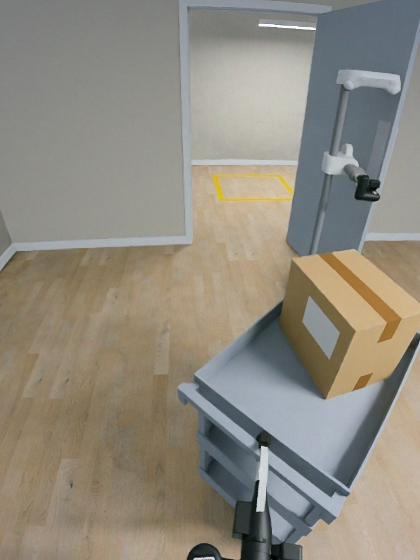

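Request:
{"fn": "move", "kwargs": {"blocking": false, "r2": {"base":{"rotate_rad":-0.4},"pace":"slow"}, "cameras": []}}

Request:
{"fn": "wait", "kwargs": {"seconds": 4, "cameras": ["r2_head_camera"]}}

Scene clock: 822.63 s.
move: r2 moving
r1: as last shown
r1.lidar_m: 1.01 3.17 2.07 1.91 1.94 0.25 0.39 4.03 1.39 2.73 2.85 0.95
r1.motor_effort: lift_m=+22(22) arm_m=+4(4) wheel_0=-31(32) wheel_1=+33(33) wheel_2=+9(9)
r1.servo_current: wrist_yaw_rad=52(72) wrist_pitch_rad=39(46) wrist_roll_rad=52(59) gripper_m=39(52)
r1.contact_limits: strafe_m 0.8
r1.wrist_depth_mm: - 168 - 424 270 206 - / 111 168 - 424 271 200 202 / 115 163 224 427 271 201 202 / 143 169 281 427 272 201 - / - - - 397 273 202 202 / - - 187 197 238 202 - / - - 177 351 177 196 -
r2.base_odometry: x=-0.191 y=-1.689 heading=-2.244
r2.turned_by_wheels: -0.124
r2.turned_by_imu: -0.119
r2.base_tilt: forward=-0.7 right=+0.0
r2.lidar_m: 0.43 2.89 2.02 1.84 1.85 2.30 2.96 2.99 3.19 2.91 0.40 0.37
r2.base_status: rotate_rad moving
r2.joint_positions: lift_m=+0.684 arm_m=+0.000 wrist_yaw_rad=-0.210 wrist_pitch_rad=+0.004 wrist_roll_rad=+1.569 gripper_m=-0.029
r2.joint_status: not commanded
r2.measured_speeds: translate_m=+0.001 strafe_m=-0.001 rotate_rad=-0.488 lift_m=+0.000 arm_m=+0.000 wrist_yaw_rad=+0.007 wrist_pitch_rad=+0.000 wrist_roll_rad=+0.000
r2.motor_effort: lift_m=+18(18) arm_m=+4(5) wheel_0=+12(14) wheel_1=+8(9) wheel_2=+14(14)
r2.servo_current: wrist_yaw_rad=52(59) wrist_pitch_rad=39(46) wrist_roll_rad=46(59) gripper_m=85(91)
r2.hand_pose: x=+0.4346 y=-0.1457 z=+0.8611 quat_wxyz=(+0.704, +0.703, -0.073, -0.076) (m; r2's base frame)
r2.wrist_depth_mm: - - 473 110 165 - - / - 430 418 119 177 - - / - 459 442 126 190 - - / - - 554 137 204 - - / - - - 148 222 - - / - - - 165 178 1618 504 / - - - - - 1618 469
pictures: none
No camera images: "cameras" was empty.

Scene clock: 823.67 s.
earlier move: r2 done
r1.base_odometry: x=-1.683 y=+1.405 heading=+2.911
r1.turned_by_wheels: +0.000
r1.turned_by_imu: +0.000
r1.base_tilt: forward=-1.6 right=+1.3
r1.lidar_m: 1.00 3.19 2.10 1.90 1.93 0.25 0.39 4.01 1.39 2.73 2.84 1.00
r1.base_status: not commanded
r1.joint_positions: lift_m=+0.800 arm_m=+0.030 wrist_yaw_rad=+3.088 wrist_pitch_rad=+0.002 wrist_roll_rad=+0.000 gripper_m=-0.030
r1.joint_status: not commanded
r1.measured_speeds: all 0
r1.motor_effort: lift_m=+22(22) arm_m=+4(4) wheel_0=-31(32) wheel_1=+33(33) wheel_2=+9(9)
r1.servo_current: wrist_yaw_rad=52(72) wrist_pitch_rad=39(52) wrist_roll_rad=52(65) gripper_m=52(52)
r1.contact_limits: strafe_m 0.8
r1.hand_pose: x=-0.0824 y=+0.1028 z=+0.9773 quat_wxyz=(+0.027, -0.001, +0.000, +1.000) (m; r1's base frame)
r1.wrist_depth_mm: - 168 - 424 270 205 - / 111 168 - 424 270 200 202 / 115 163 224 430 272 200 201 / 143 168 282 427 273 202 - / - - - 404 273 202 202 / - - 186 198 236 202 - / - - 177 349 177 196 -
r2.base_odometry: x=-0.191 y=-1.689 heading=-2.519
r2.turned_by_wheels: -0.275
r2.turned_by_imu: -0.267
r2.base_tilt: forward=-0.7 right=+0.1
r2.lidar_m: 0.37 2.86 2.36 1.87 1.83 1.96 3.00 2.95 3.18 2.95 2.91 0.41
r2.base_status: done
r2.joint_positions: lift_m=+0.684 arm_m=+0.000 wrist_yaw_rad=-0.220 wrist_pitch_rad=+0.004 wrist_roll_rad=+1.569 gripper_m=-0.029
r2.joint_status: not commanded
r2.measured_speeds: all 0
r2.motor_effort: lift_m=+18(18) arm_m=+4(5) wheel_0=+3(17) wheel_1=+5(9) wheel_2=+4(14)
r2.servo_current: wrist_yaw_rad=52(72) wrist_pitch_rad=46(52) wrist_roll_rad=46(65) gripper_m=91(91)
r2.hand_pose: x=+0.4333 y=-0.1482 z=+0.8611 quat_wxyz=(+0.703, +0.702, -0.076, -0.079) (m; r2's base frame)
r2.wrist_depth_mm: - - - 181 242 1366 1060 / - - - 179 239 1708 1160 / - - - 177 238 798 - / - - 484 235 236 842 - / - - 480 174 234 - - / - - 185 173 178 - - / - - 574 - 230 - -
wait: 1.03 of 4 s (r2 has come to rest)
pictures: r2_head_camera
Images, in order (width x height): r2_head_camera 420x560.

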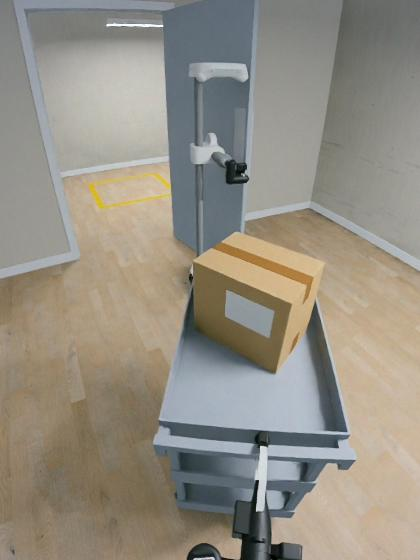

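Request:
{"fn": "move", "kwargs": {"blocking": false, "r2": {"joints":{"gripper_m":0.10}}, "cameras": []}}

Request:
{"fn": "wait", "kwargs": {"seconds": 3, "cameras": []}}

Request:
{"fn": "move", "kwargs": {"blocking": false, "r2": {"base":{"rotate_rad":-0.2},"joints":{"wrist_yaw_rad":0.0},"pace":"slow","speeds":{"wrist_yaw_rad":0.6}}, "cameras": []}}

Request:
{"fn": "wait", "kwargs": {"seconds": 3, "cameras": []}}

Request:
{"fn": "move", "kwargs": {"blocking": false, "r2": {"base":{"strafe_m":0.05},"pace":"slow"}, "cameras": []}}

Request:
{"fn": "wait", "kwargs": {"seconds": 3, "cameras": ["r2_head_camera"]}}

Scene clock: 833.43 s.
move: r2 moving
r1: as last shown
r1.lidar_m: 0.99 3.13 2.08 1.91 1.94 0.25 0.41 4.04 1.40 2.74 2.85 0.98
r1.motor_effort: lift_m=+22(22) arm_m=+4(4) wheel_0=-30(32) wheel_1=+33(33) wheel_2=+9(9)
r1.servo_current: wrist_yaw_rad=46(59) wrist_pitch_rad=39(46) wrist_roll_rad=52(72) gripper_m=46(46)
r1.contact_limits: strafe_m 0.8
r1.wrist_depth_mm: - 167 - 421 268 206 - / 111 167 - 421 271 200 202 / 115 163 224 427 272 201 202 / 143 168 282 427 272 201 - / - - - 402 274 202 202 / - - 187 198 236 202 - / - - 177 349 177 196 -
r2.base_odometry: x=-0.191 y=-1.689 heading=-2.519
r2.turned_by_wheels: +0.000
r2.turned_by_imu: +0.001
r2.base_tilt: forward=-0.7 right=+0.1
r2.lidar_m: 0.39 2.84 2.40 1.87 1.84 1.94 2.96 2.96 3.17 2.96 2.89 0.42
r2.base_status: not commanded
r2.joint_positions: lift_m=+0.684 arm_m=+0.000 wrist_yaw_rad=-0.220 wrist_pitch_rad=+0.004 wrist_roll_rad=+1.569 gripper_m=-0.003
r2.joint_status: gripper_m moving
r2.measured_speeds: all 0
r2.motor_effort: lift_m=+18(18) arm_m=+4(5) wheel_0=+3(3) wheel_1=+5(5) wheel_2=+5(5)
r2.servo_current: wrist_yaw_rad=52(59) wrist_pitch_rad=33(46) wrist_roll_rad=52(59) gripper_m=59(98)
r2.hand_pose: x=+0.4333 y=-0.1482 z=+0.8611 quat_wxyz=(+0.703, +0.702, -0.076, -0.079) (m; r2's base frame)
r2.wrist_depth_mm: - - - 185 246 1366 1060 / - - - 182 244 1708 1098 / - - - 181 242 788 - / - - 496 179 239 842 - / - - 484 178 237 831 - / - - 187 177 182 - - / - - - - - - -
pictures: none
No camera images: "cameras" was empty.

Scene clock: 834.90 s.
earlier move: r2 done
r1.base_odometry: x=-1.683 y=+1.405 heading=+2.911
r1.turned_by_wheels: +0.000
r1.turned_by_imu: +0.000
r1.base_tilt: forward=-1.6 right=+1.3
r1.lidar_m: 0.97 3.16 2.11 1.91 1.94 0.25 0.37 4.03 1.40 2.73 2.84 0.98
r1.base_status: not commanded
r1.joint_positions: lift_m=+0.800 arm_m=+0.030 wrist_yaw_rad=+3.088 wrist_pitch_rad=+0.002 wrist_roll_rad=+0.000 gripper_m=-0.030
r1.joint_status: not commanded
r1.measured_speeds: all 0
r1.motor_effort: lift_m=+22(22) arm_m=+4(4) wheel_0=-31(32) wheel_1=+33(33) wheel_2=+9(9)
r1.servo_current: wrist_yaw_rad=59(72) wrist_pitch_rad=46(46) wrist_roll_rad=39(72) gripper_m=46(52)
r1.contact_limits: strafe_m 0.8
r1.hand_pose: x=-0.0824 y=+0.1028 z=+0.9773 quat_wxyz=(+0.027, -0.001, +0.000, +1.000) (m; r1's base frame)
r1.wrist_depth_mm: - 168 - 424 268 206 - / 111 167 - 427 271 200 202 / 115 163 224 427 272 201 201 / 143 168 283 430 272 202 - / - - - 402 274 202 202 / - - 187 198 238 202 - / - - 178 351 177 196 -
r2.base_odometry: x=-0.191 y=-1.689 heading=-2.519
r2.turned_by_wheels: +0.000
r2.turned_by_imu: +0.000
r2.base_tilt: forward=-0.7 right=+0.1
r2.lidar_m: 0.38 2.85 2.37 1.85 1.83 1.94 2.94 2.96 3.21 2.98 2.90 0.42
r2.base_status: not commanded
r2.joint_positions: lift_m=+0.684 arm_m=+0.000 wrist_yaw_rad=-0.220 wrist_pitch_rad=+0.004 wrist_roll_rad=+1.569 gripper_m=+0.100
r2.joint_status: all done
r2.measured_speeds: all 0
r2.motor_effort: lift_m=+18(18) arm_m=+4(5) wheel_0=+3(3) wheel_1=+5(5) wheel_2=+4(5)
r2.servo_current: wrist_yaw_rad=46(59) wrist_pitch_rad=39(52) wrist_roll_rad=39(59) gripper_m=52(111)
r2.hand_pose: x=+0.4333 y=-0.1482 z=+0.8611 quat_wxyz=(+0.703, +0.702, -0.076, -0.079) (m; r2's base frame)
r2.wrist_depth_mm: - - - 188 249 282 279 / - - - 186 248 1708 1160 / - - - 184 245 798 - / - - 496 183 243 831 - / - - 488 181 240 - - / - - 517 181 185 - - / - - 574 - 236 - -
wait: 1.47 of 3 s (r2 has come to rest)
pictures: none
No camera images: "cameras" was empty.

Scene clock: 835.40 s.
move: r2 moving
r1: as last shown
r1.lidar_m: 0.99 3.15 2.07 1.92 1.94 0.25 0.40 4.03 1.39 2.72 2.85 0.97
r1.motor_effort: lift_m=+22(22) arm_m=+4(4) wheel_0=-31(31) wheel_1=+33(33) wheel_2=+9(9)
r1.servo_current: wrist_yaw_rad=46(59) wrist_pitch_rad=46(52) wrist_roll_rad=33(46) gripper_m=46(52)
r1.contact_limits: strafe_m 0.8
r1.wrist_depth_mm: - 167 - 424 268 207 - / 111 167 - 424 270 200 201 / 115 163 224 427 272 201 201 / 143 168 282 433 273 201 - / - - - 402 274 202 202 / - - 187 198 237 202 - / - - 177 351 176 196 -
r2.base_odometry: x=-0.191 y=-1.689 heading=-2.643
r2.turned_by_wheels: -0.123
r2.turned_by_imu: -0.120
r2.base_tilt: forward=-0.7 right=+0.1
r2.lidar_m: 0.41 0.44 2.67 1.92 1.83 1.91 2.58 2.94 3.06 3.04 2.92 0.44
r2.base_status: rotate_rad moving
r2.joint_positions: lift_m=+0.684 arm_m=+0.000 wrist_yaw_rad=-0.009 wrist_pitch_rad=+0.004 wrist_roll_rad=+1.569 gripper_m=+0.100
r2.joint_status: wrist_yaw_rad moving
r2.measured_speeds: translate_m=+0.000 strafe_m=+0.003 rotate_rad=-0.414 lift_m=+0.000 arm_m=+0.000 wrist_yaw_rad=+0.305 wrist_pitch_rad=+0.000 wrist_roll_rad=+0.000
r2.motor_effort: lift_m=+18(18) arm_m=+4(4) wheel_0=+7(9) wheel_1=+6(8) wheel_2=+4(7)
r2.servo_current: wrist_yaw_rad=20(228) wrist_pitch_rad=33(46) wrist_roll_rad=46(59) gripper_m=52(59)
r2.hand_pose: x=+0.4584 y=-0.0901 z=+0.8611 quat_wxyz=(+0.708, +0.706, -0.002, -0.005) (m; r2's base frame)
r2.wrist_depth_mm: - - - 176 235 1576 1182 / - - - 177 237 1576 - / - - 580 178 236 831 - / - - 469 179 239 842 - / - - 508 180 239 854 - / - - 193 180 186 - - / - - - - 241 - -
pictures: none
No camera images: "cameras" was empty.

Scene clock: 836.20 s.
earlier move: r2 done
r1.base_odometry: x=-1.683 y=+1.405 heading=+2.911
r1.turned_by_wheels: +0.000
r1.turned_by_imu: +0.000
r1.base_tilt: forward=-1.6 right=+1.3
r1.lidar_m: 1.00 3.13 2.07 1.91 1.94 0.25 0.38 4.02 1.40 2.75 2.84 0.94
r1.base_status: not commanded
r1.joint_positions: lift_m=+0.800 arm_m=+0.030 wrist_yaw_rad=+3.088 wrist_pitch_rad=+0.002 wrist_roll_rad=+0.000 gripper_m=-0.030
r1.joint_status: not commanded
r1.measured_speeds: all 0
r1.motor_effort: lift_m=+22(22) arm_m=+4(4) wheel_0=-31(31) wheel_1=+33(33) wheel_2=+9(9)
r1.servo_current: wrist_yaw_rad=59(65) wrist_pitch_rad=39(52) wrist_roll_rad=52(65) gripper_m=46(52)
r1.contact_limits: strafe_m 0.8
r1.hand_pose: x=-0.0824 y=+0.1028 z=+0.9773 quat_wxyz=(+0.027, -0.001, +0.000, +1.000) (m; r1's base frame)
r1.wrist_depth_mm: - 167 - 424 267 206 - / 111 168 - 424 271 200 202 / 115 163 225 427 272 201 201 / 143 168 282 427 273 202 - / - - - 402 274 202 202 / - - 187 197 236 202 - / - - 177 351 177 196 -
r2.base_odometry: x=-0.191 y=-1.689 heading=-2.718
r2.turned_by_wheels: -0.076
r2.turned_by_imu: -0.074
r2.base_tilt: forward=-0.7 right=+0.1
r2.lidar_m: 0.40 0.42 2.90 1.97 1.82 1.87 2.39 2.95 3.03 3.13 2.91 0.45
r2.base_status: done
r2.joint_positions: lift_m=+0.684 arm_m=+0.000 wrist_yaw_rad=+0.002 wrist_pitch_rad=+0.003 wrist_roll_rad=+1.569 gripper_m=+0.100
r2.joint_status: all done
r2.measured_speeds: all 0
r2.motor_effort: lift_m=+17(18) arm_m=+4(5) wheel_0=+4(9) wheel_1=+4(8) wheel_2=+4(8)
r2.servo_current: wrist_yaw_rad=33(228) wrist_pitch_rad=46(46) wrist_roll_rad=46(59) gripper_m=46(59)
r2.hand_pose: x=+0.4594 y=-0.0868 z=+0.8613 quat_wxyz=(+0.708, +0.706, +0.002, +0.000) (m; r2's base frame)
r2.wrist_depth_mm: - - - 203 263 271 271 / - - - 201 262 1708 1182 / - - - 199 259 866 - / - - 525 197 255 854 - / - - 488 196 255 854 - / - - 195 193 193 - - / - - 591 - - - -
wait: 0.80 of 3 s (r2 has come to rest)
pictures: none
No camera images: "cameras" was empty.

Scene clock: 836.70 s.
move: r2 moving
r1: as last shown
r1.lidar_m: 0.98 3.15 2.09 1.90 1.95 0.25 0.37 4.02 1.38 2.74 2.85 0.96
r1.motor_effort: lift_m=+22(22) arm_m=+3(4) wheel_0=-31(31) wheel_1=+33(33) wheel_2=+9(9)
r1.servo_current: wrist_yaw_rad=65(72) wrist_pitch_rad=46(46) wrist_roll_rad=59(59) gripper_m=46(52)
r1.contact_limits: strafe_m 0.8
r1.wrist_depth_mm: - 167 - 421 270 206 - / 111 168 - 427 271 200 202 / 115 163 225 427 272 202 202 / 143 169 281 427 274 202 - / - - - 399 274 202 202 / - - 186 198 238 201 - / - - 177 351 177 196 -
r2.base_odometry: x=-0.185 y=-1.702 heading=-2.718
r2.turned_by_wheels: +0.000
r2.turned_by_imu: +0.000
r2.base_tilt: forward=-0.7 right=+0.1
r2.lidar_m: 0.40 0.40 2.89 1.97 1.83 1.84 2.39 2.96 3.00 3.15 2.92 0.45
r2.base_status: strafe_m moving
r2.joint_positions: lift_m=+0.684 arm_m=+0.000 wrist_yaw_rad=+0.002 wrist_pitch_rad=+0.003 wrist_roll_rad=+1.569 gripper_m=+0.100
r2.joint_status: not commanded
r2.measured_speeds: translate_m=+0.000 strafe_m=+0.057 rotate_rad=-0.002 lift_m=+0.000 arm_m=+0.000 wrist_yaw_rad=+0.000 wrist_pitch_rad=+0.000 wrist_roll_rad=+0.000
r2.motor_effort: lift_m=+17(18) arm_m=+4(4) wheel_0=-9(9) wheel_1=+6(9) wheel_2=+0(4)
r2.servo_current: wrist_yaw_rad=33(59) wrist_pitch_rad=46(52) wrist_roll_rad=46(52) gripper_m=52(52)
r2.hand_pose: x=+0.4594 y=-0.0868 z=+0.8613 quat_wxyz=(+0.708, +0.706, +0.002, +0.000) (m; r2's base frame)
r2.wrist_depth_mm: - - - 202 264 287 285 / - - - 200 262 1708 1118 / - - - 198 257 831 - / - - 508 197 256 854 - / - - 496 195 252 842 - / - - 195 192 194 - - / - - 597 - - - -
pictures: none
No camera images: "cameras" was empty.

Scene clock: 837.80 s.
earlier move: r2 done
r1.base_odometry: x=-1.683 y=+1.405 heading=+2.911
r1.turned_by_wheels: +0.000
r1.turned_by_imu: +0.000
r1.base_tilt: forward=-1.6 right=+1.3
r1.lidar_m: 0.98 3.15 2.09 1.91 1.95 0.25 0.39 4.02 1.40 2.73 2.85 0.97
r1.base_status: not commanded
r1.joint_positions: lift_m=+0.800 arm_m=+0.030 wrist_yaw_rad=+3.088 wrist_pitch_rad=+0.002 wrist_roll_rad=+0.000 gripper_m=-0.030
r1.joint_status: not commanded
r1.measured_speeds: all 0
r1.motor_effort: lift_m=+22(22) arm_m=+4(4) wheel_0=-31(32) wheel_1=+33(33) wheel_2=+9(9)
r1.servo_current: wrist_yaw_rad=52(72) wrist_pitch_rad=46(46) wrist_roll_rad=33(59) gripper_m=46(52)
r1.contact_limits: strafe_m 0.8
r1.hand_pose: x=-0.0824 y=+0.1028 z=+0.9773 quat_wxyz=(+0.027, -0.001, +0.000, +1.000) (m; r1's base frame)
r1.wrist_depth_mm: - 168 - 424 268 206 - / 111 168 - 424 271 199 201 / 115 163 224 430 273 201 201 / 143 169 282 430 273 202 - / - - - 399 273 201 202 / - - 187 198 236 202 - / - - 177 353 177 196 -
r2.base_odometry: x=-0.171 y=-1.734 heading=-2.718
r2.turned_by_wheels: +0.000
r2.turned_by_imu: +0.000
r2.base_tilt: forward=-0.7 right=+0.0
r2.lidar_m: 0.40 0.42 2.84 1.92 1.77 1.82 2.36 2.98 3.02 3.17 2.97 0.45
r2.base_status: done
r2.joint_positions: lift_m=+0.684 arm_m=+0.000 wrist_yaw_rad=+0.002 wrist_pitch_rad=+0.003 wrist_roll_rad=+1.569 gripper_m=+0.100
r2.joint_status: not commanded
r2.measured_speeds: all 0
r2.motor_effort: lift_m=+17(18) arm_m=+4(4) wheel_0=-3(9) wheel_1=+4(9) wheel_2=+0(4)
r2.servo_current: wrist_yaw_rad=46(59) wrist_pitch_rad=39(52) wrist_roll_rad=52(59) gripper_m=52(59)
r2.hand_pose: x=+0.4594 y=-0.0868 z=+0.8613 quat_wxyz=(+0.708, +0.706, +0.002, +0.000) (m; r2's base frame)
r2.wrist_depth_mm: - - - 199 259 1618 1205 / - - - 196 257 1708 - / - - 603 195 255 831 - / - - 492 193 253 842 - / - - 517 191 250 842 - / - - 195 189 194 - - / - - - - - - -
wait: 1.10 of 3 s (r2 has come to rest)
pictures: r2_head_camera
Images, in order (width x height): r2_head_camera 420x560.

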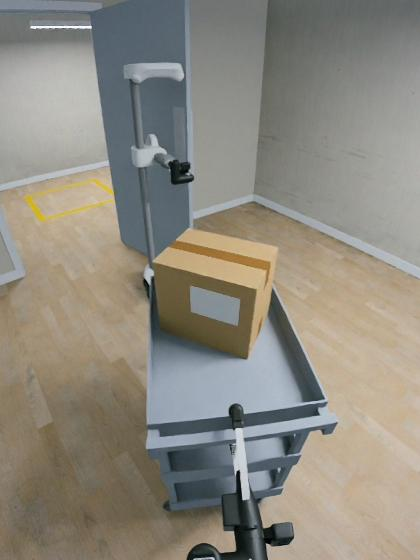

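Request:
{"fn": "move", "kwargs": {"blocking": false, "r2": {"joints":{"gripper_m":-0.03}}, "cameras": []}}

Request:
{"fn": "wait", "kwargs": {"seconds": 3, "cameras": []}}

Request:
{"fn": "move", "kwargs": {"blocking": false, "r2": {"base":{"translate_m":-1.2},"pace":"slow"}, "cameras": []}}

Request:
{"fn": "wait", "kwargs": {"seconds": 10, "cameras": []}}

Request:
{"fn": "wait", "kwargs": {"seconds": 5, "cameras": ["r2_head_camera"]}}

Scene clock: 845.47 s.
move: r2 moving
r1: as last shown
r1.lidar_m: 0.97 3.14 2.09 1.90 1.94 0.25 0.38 4.03 1.40 2.72 2.86 0.97
r1.servo_current: wrist_yaw_rad=39(59) wrist_pitch_rad=39(52) wrist_roll_rad=46(65) gripper_m=39(52)
r1.contact_limits: strafe_m 0.8
r1.wrist_depth_mm: - 167 - 427 268 206 - / 111 168 - 424 271 200 200 / 115 163 224 427 271 201 201 / 143 168 282 433 274 201 - / - - - 399 274 202 202 / - - 187 198 237 201 - / - - 177 351 177 195 -
r2.base_odometry: x=-0.171 y=-1.734 heading=-2.718
r2.turned_by_wheels: +0.000
r2.turned_by_imu: +0.000
r2.base_tilt: forward=-0.7 right=+0.1
r2.lidar_m: 0.41 0.44 2.82 1.95 1.78 1.84 2.36 2.98 3.04 3.19 2.96 0.44
r2.base_status: not commanded
r2.joint_positions: lift_m=+0.684 arm_m=+0.000 wrist_yaw_rad=+0.002 wrist_pitch_rad=+0.003 wrist_roll_rad=+1.569 gripper_m=+0.083
r2.joint_status: gripper_m moving
r2.measured_speeds: all 0
r2.motor_effort: lift_m=+17(17) arm_m=+4(5) wheel_0=-2(3) wheel_1=+5(5) wheel_2=+0(0)
r2.servo_current: wrist_yaw_rad=46(59) wrist_pitch_rad=39(52) wrist_roll_rad=52(52) gripper_m=124(124)
r2.hand_pose: x=+0.4594 y=-0.0868 z=+0.8613 quat_wxyz=(+0.708, +0.706, +0.002, +0.000) (m; r2's base frame)
r2.wrist_depth_mm: - - - 198 260 1708 1160 / - - - 196 256 1661 - / - - 609 194 255 842 - / - - 488 193 253 854 - / - - 517 191 251 842 - / - - 196 189 191 - - / - - - - - - -
pictures: none
No camera images: "cameras" was empty.

Scene clock: 846.93 s.
earlier move: r2 done
r1.base_odometry: x=-1.683 y=+1.405 heading=+2.911
r1.turned_by_wheels: +0.000
r1.turned_by_imu: +0.000
r1.base_tilt: forward=-1.6 right=+1.3
r1.lidar_m: 1.01 3.16 2.08 1.92 1.93 0.25 0.38 4.01 1.40 2.75 2.84 0.97
r1.base_status: not commanded
r1.joint_positions: lift_m=+0.800 arm_m=+0.030 wrist_yaw_rad=+3.088 wrist_pitch_rad=+0.002 wrist_roll_rad=+0.000 gripper_m=-0.030
r1.joint_status: not commanded
r1.measured_speeds: all 0
r1.motor_effort: lift_m=+22(22) arm_m=+4(4) wheel_0=-31(32) wheel_1=+33(33) wheel_2=+9(9)
r1.servo_current: wrist_yaw_rad=65(72) wrist_pitch_rad=46(52) wrist_roll_rad=33(65) gripper_m=46(52)
r1.contact_limits: strafe_m 0.8
r1.hand_pose: x=-0.0824 y=+0.1028 z=+0.9773 quat_wxyz=(+0.027, -0.001, +0.000, +1.000) (m; r1's base frame)
r1.wrist_depth_mm: - 167 - 424 270 206 - / 111 167 - 424 271 199 201 / 115 163 224 424 271 201 202 / 143 168 282 430 274 202 - / - - - 399 274 202 202 / - - 187 198 236 202 - / - - 177 349 177 195 -
r2.base_odometry: x=-0.171 y=-1.734 heading=-2.718
r2.turned_by_wheels: +0.000
r2.turned_by_imu: +0.000
r2.base_tilt: forward=-0.7 right=+0.1
r2.lidar_m: 0.38 0.42 2.86 1.91 1.78 1.83 2.39 2.96 3.04 3.16 2.96 0.46
r2.base_status: not commanded
r2.joint_positions: lift_m=+0.684 arm_m=+0.000 wrist_yaw_rad=+0.002 wrist_pitch_rad=+0.003 wrist_roll_rad=+1.569 gripper_m=-0.028
r2.joint_status: all done
r2.measured_speeds: all 0
r2.motor_effort: lift_m=+17(18) arm_m=+4(5) wheel_0=-3(3) wheel_1=+5(5) wheel_2=+0(0)
r2.servo_current: wrist_yaw_rad=46(59) wrist_pitch_rad=39(52) wrist_roll_rad=59(59) gripper_m=124(306)
r2.hand_pose: x=+0.4594 y=-0.0868 z=+0.8613 quat_wxyz=(+0.708, +0.706, +0.002, +0.000) (m; r2's base frame)
r2.wrist_depth_mm: - - - 185 246 1618 1182 / - - - 183 244 1661 - / - - 591 181 243 842 - / - 1921 469 180 240 842 - / - - 508 178 237 - - / - - 185 176 179 - - / - - - - 233 549 -
wait: 1.47 of 3 s (r2 has come to rest)
pictures: none
No camera images: "cameras" was empty.

Scene clock: 847.43 s.
move: r2 moving
r1: as last shown
r1.lidar_m: 1.00 3.14 2.11 1.90 1.94 0.25 0.37 4.02 1.39 2.72 2.84 0.99
r1.servo_current: wrist_yaw_rad=46(65) wrist_pitch_rad=39(52) wrist_roll_rad=52(52) gripper_m=46(46)
r1.contact_limits: strafe_m 0.8
r1.wrist_depth_mm: - 167 - 421 270 206 - / 111 168 - 424 270 199 202 / 115 163 224 430 272 200 201 / 143 169 283 433 272 202 - / - - - 399 273 202 202 / - - 187 197 236 202 - / - - 177 351 177 196 -
r2.base_odometry: x=-0.160 y=-1.729 heading=-2.719
r2.turned_by_wheels: +0.000
r2.turned_by_imu: +0.000
r2.base_tilt: forward=-0.7 right=+0.1
r2.lidar_m: 0.36 0.38 2.82 1.94 1.76 1.82 2.36 2.96 3.04 3.18 2.95 0.43
r2.base_status: translate_m moving
r2.joint_positions: lift_m=+0.684 arm_m=+0.000 wrist_yaw_rad=+0.002 wrist_pitch_rad=+0.003 wrist_roll_rad=+1.569 gripper_m=-0.028
r2.joint_status: not commanded
r2.measured_speeds: translate_m=-0.049 strafe_m=+0.000 rotate_rad=-0.001 lift_m=+0.000 arm_m=+0.000 wrist_yaw_rad=+0.000 wrist_pitch_rad=+0.000 wrist_roll_rad=+0.000
r2.motor_effort: lift_m=+17(17) arm_m=-1(4) wheel_0=-8(9) wheel_1=-8(8) wheel_2=+13(13)
r2.servo_current: wrist_yaw_rad=52(59) wrist_pitch_rad=46(46) wrist_roll_rad=39(59) gripper_m=117(130)
r2.hand_pose: x=+0.4595 y=-0.0868 z=+0.8613 quat_wxyz=(+0.708, +0.706, +0.002, +0.000) (m; r2's base frame)
r2.wrist_depth_mm: - - - 186 247 1661 1182 / - - - 183 244 1708 - / - - 591 182 242 831 - / - 1983 473 180 239 831 - / - - 508 179 237 - - / - - 184 176 179 - - / - - - - 234 549 -
pictures: none
No camera images: "cameras" was empty.

Scene clock: 857.43 s.
earlier move: r2 moving
r1.base_odometry: x=-1.683 y=+1.405 heading=+2.911
r1.turned_by_wheels: +0.000
r1.turned_by_imu: -0.001
r1.base_tilt: forward=-1.6 right=+1.3
r1.lidar_m: 2.05 3.14 2.06 1.91 1.93 0.25 0.38 4.03 1.38 2.74 2.81 2.00
r1.base_status: not commanded
r1.joint_positions: lift_m=+0.800 arm_m=+0.030 wrist_yaw_rad=+3.088 wrist_pitch_rad=+0.002 wrist_roll_rad=+0.000 gripper_m=-0.030
r1.joint_status: not commanded
r1.measured_speeds: all 0
r1.motor_effort: lift_m=+22(22) arm_m=+4(4) wheel_0=-31(32) wheel_1=+33(33) wheel_2=+9(9)
r1.servo_current: wrist_yaw_rad=59(72) wrist_pitch_rad=46(52) wrist_roll_rad=59(72) gripper_m=46(59)
r1.contact_limits: strafe_m 0.8
r1.hand_pose: x=-0.0824 y=+0.1028 z=+0.9773 quat_wxyz=(+0.027, -0.001, +0.000, +1.000) (m; r1's base frame)
r1.wrist_depth_mm: - 167 - 427 268 206 - / 111 168 - 418 271 200 202 / 115 162 224 433 272 201 201 / 143 168 282 430 273 202 - / - - - 397 273 202 202 / - - 187 198 236 202 - / - - 177 351 176 196 -
r2.base_odometry: x=+0.741 y=-1.324 heading=-2.719
r2.turned_by_wheels: +0.000
r2.turned_by_imu: -0.001
r2.base_tilt: forward=-0.7 right=+0.1
r2.lidar_m: 0.43 3.63 1.92 1.29 1.16 1.22 1.60 2.15 2.20 2.90 0.39 0.39
r2.base_status: translate_m moving
r2.joint_positions: lift_m=+0.684 arm_m=+0.000 wrist_yaw_rad=-0.001 wrist_pitch_rad=+0.004 wrist_roll_rad=+1.569 gripper_m=-0.029
r2.joint_status: not commanded
r2.measured_speeds: translate_m=-0.099 strafe_m=+0.001 rotate_rad=-0.002 lift_m=+0.000 arm_m=+0.000 wrist_yaw_rad=+0.000 wrist_pitch_rad=+0.000 wrist_roll_rad=+0.000
r2.motor_effort: lift_m=+18(18) arm_m=-4(4) wheel_0=-9(13) wheel_1=-6(9) wheel_2=+6(14)
r2.servo_current: wrist_yaw_rad=46(65) wrist_pitch_rad=46(52) wrist_roll_rad=52(72) gripper_m=104(130)
r2.hand_pose: x=+0.4592 y=-0.0876 z=+0.8611 quat_wxyz=(+0.708, +0.706, +0.001, -0.002) (m; r2's base frame)
r2.wrist_depth_mm: - 402 399 112 167 - - / - 407 410 121 179 - - / - - 488 128 191 - - / - - 597 138 206 - - / - - - 151 222 1708 - / - - 186 162 178 1537 469 / - - - - - 1661 1182
wait: 10.00 s; no rest
pictures: none
No camera images: "cameras" was empty.

Scene clock: 860.23 s.
earlier move: r2 done
r1.base_odometry: x=-1.683 y=+1.405 heading=+2.911
r1.turned_by_wheels: +0.000
r1.turned_by_imu: +0.000
r1.base_tilt: forward=-1.6 right=+1.3
r1.lidar_m: 2.29 3.14 2.08 1.91 1.94 0.25 0.38 4.00 1.41 2.75 2.86 2.23
r1.base_status: not commanded
r1.joint_positions: lift_m=+0.800 arm_m=+0.030 wrist_yaw_rad=+3.088 wrist_pitch_rad=+0.002 wrist_roll_rad=+0.000 gripper_m=-0.030
r1.joint_status: not commanded
r1.measured_speeds: all 0
r1.motor_effort: lift_m=+22(22) arm_m=+4(4) wheel_0=-30(32) wheel_1=+33(33) wheel_2=+9(9)
r1.servo_current: wrist_yaw_rad=65(72) wrist_pitch_rad=39(52) wrist_roll_rad=39(72) gripper_m=46(59)
r1.contact_limits: strafe_m 0.8
r1.hand_pose: x=-0.0824 y=+0.1028 z=+0.9773 quat_wxyz=(+0.027, -0.001, +0.000, +1.000) (m; r1's base frame)
r1.wrist_depth_mm: - 167 - 424 270 206 - / 111 168 - 427 270 200 201 / 115 163 224 427 272 201 201 / 143 168 282 433 273 202 - / - - - 399 274 202 202 / - - 187 198 236 202 - / - - 177 351 176 196 -
r2.base_odometry: x=+0.924 y=-1.242 heading=-2.719
r2.turned_by_wheels: +0.000
r2.turned_by_imu: +0.000
r2.base_tilt: forward=-0.7 right=+0.1
r2.lidar_m: 0.43 3.79 1.74 1.19 1.03 1.09 1.44 1.98 2.05 2.59 0.38 0.35
r2.base_status: done
r2.joint_positions: lift_m=+0.684 arm_m=+0.000 wrist_yaw_rad=-0.001 wrist_pitch_rad=+0.004 wrist_roll_rad=+1.569 gripper_m=-0.029
r2.joint_status: not commanded
r2.measured_speeds: all 0
r2.motor_effort: lift_m=+18(18) arm_m=-4(4) wheel_0=-5(13) wheel_1=-4(9) wheel_2=+4(14)
r2.servo_current: wrist_yaw_rad=39(65) wrist_pitch_rad=39(52) wrist_roll_rad=52(72) gripper_m=104(130)
r2.hand_pose: x=+0.4592 y=-0.0876 z=+0.8611 quat_wxyz=(+0.708, +0.706, +0.001, -0.002) (m; r2's base frame)
r2.wrist_depth_mm: - 364 355 - 151 - - / - 436 427 104 164 - - / - - 530 112 180 - - / - - - 127 198 - - / - - - 139 215 1576 504 / - - 186 156 178 1464 1118 / - - - - 278 332 1060
wait: 2.80 of 5 s (r2 has come to rest)
pictures: r2_head_camera
Images, in order (width x height): r2_head_camera 420x560.

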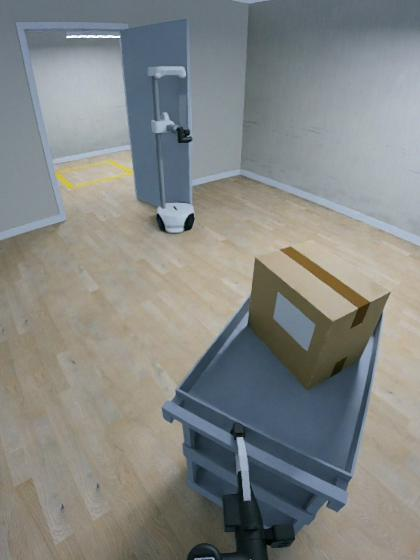

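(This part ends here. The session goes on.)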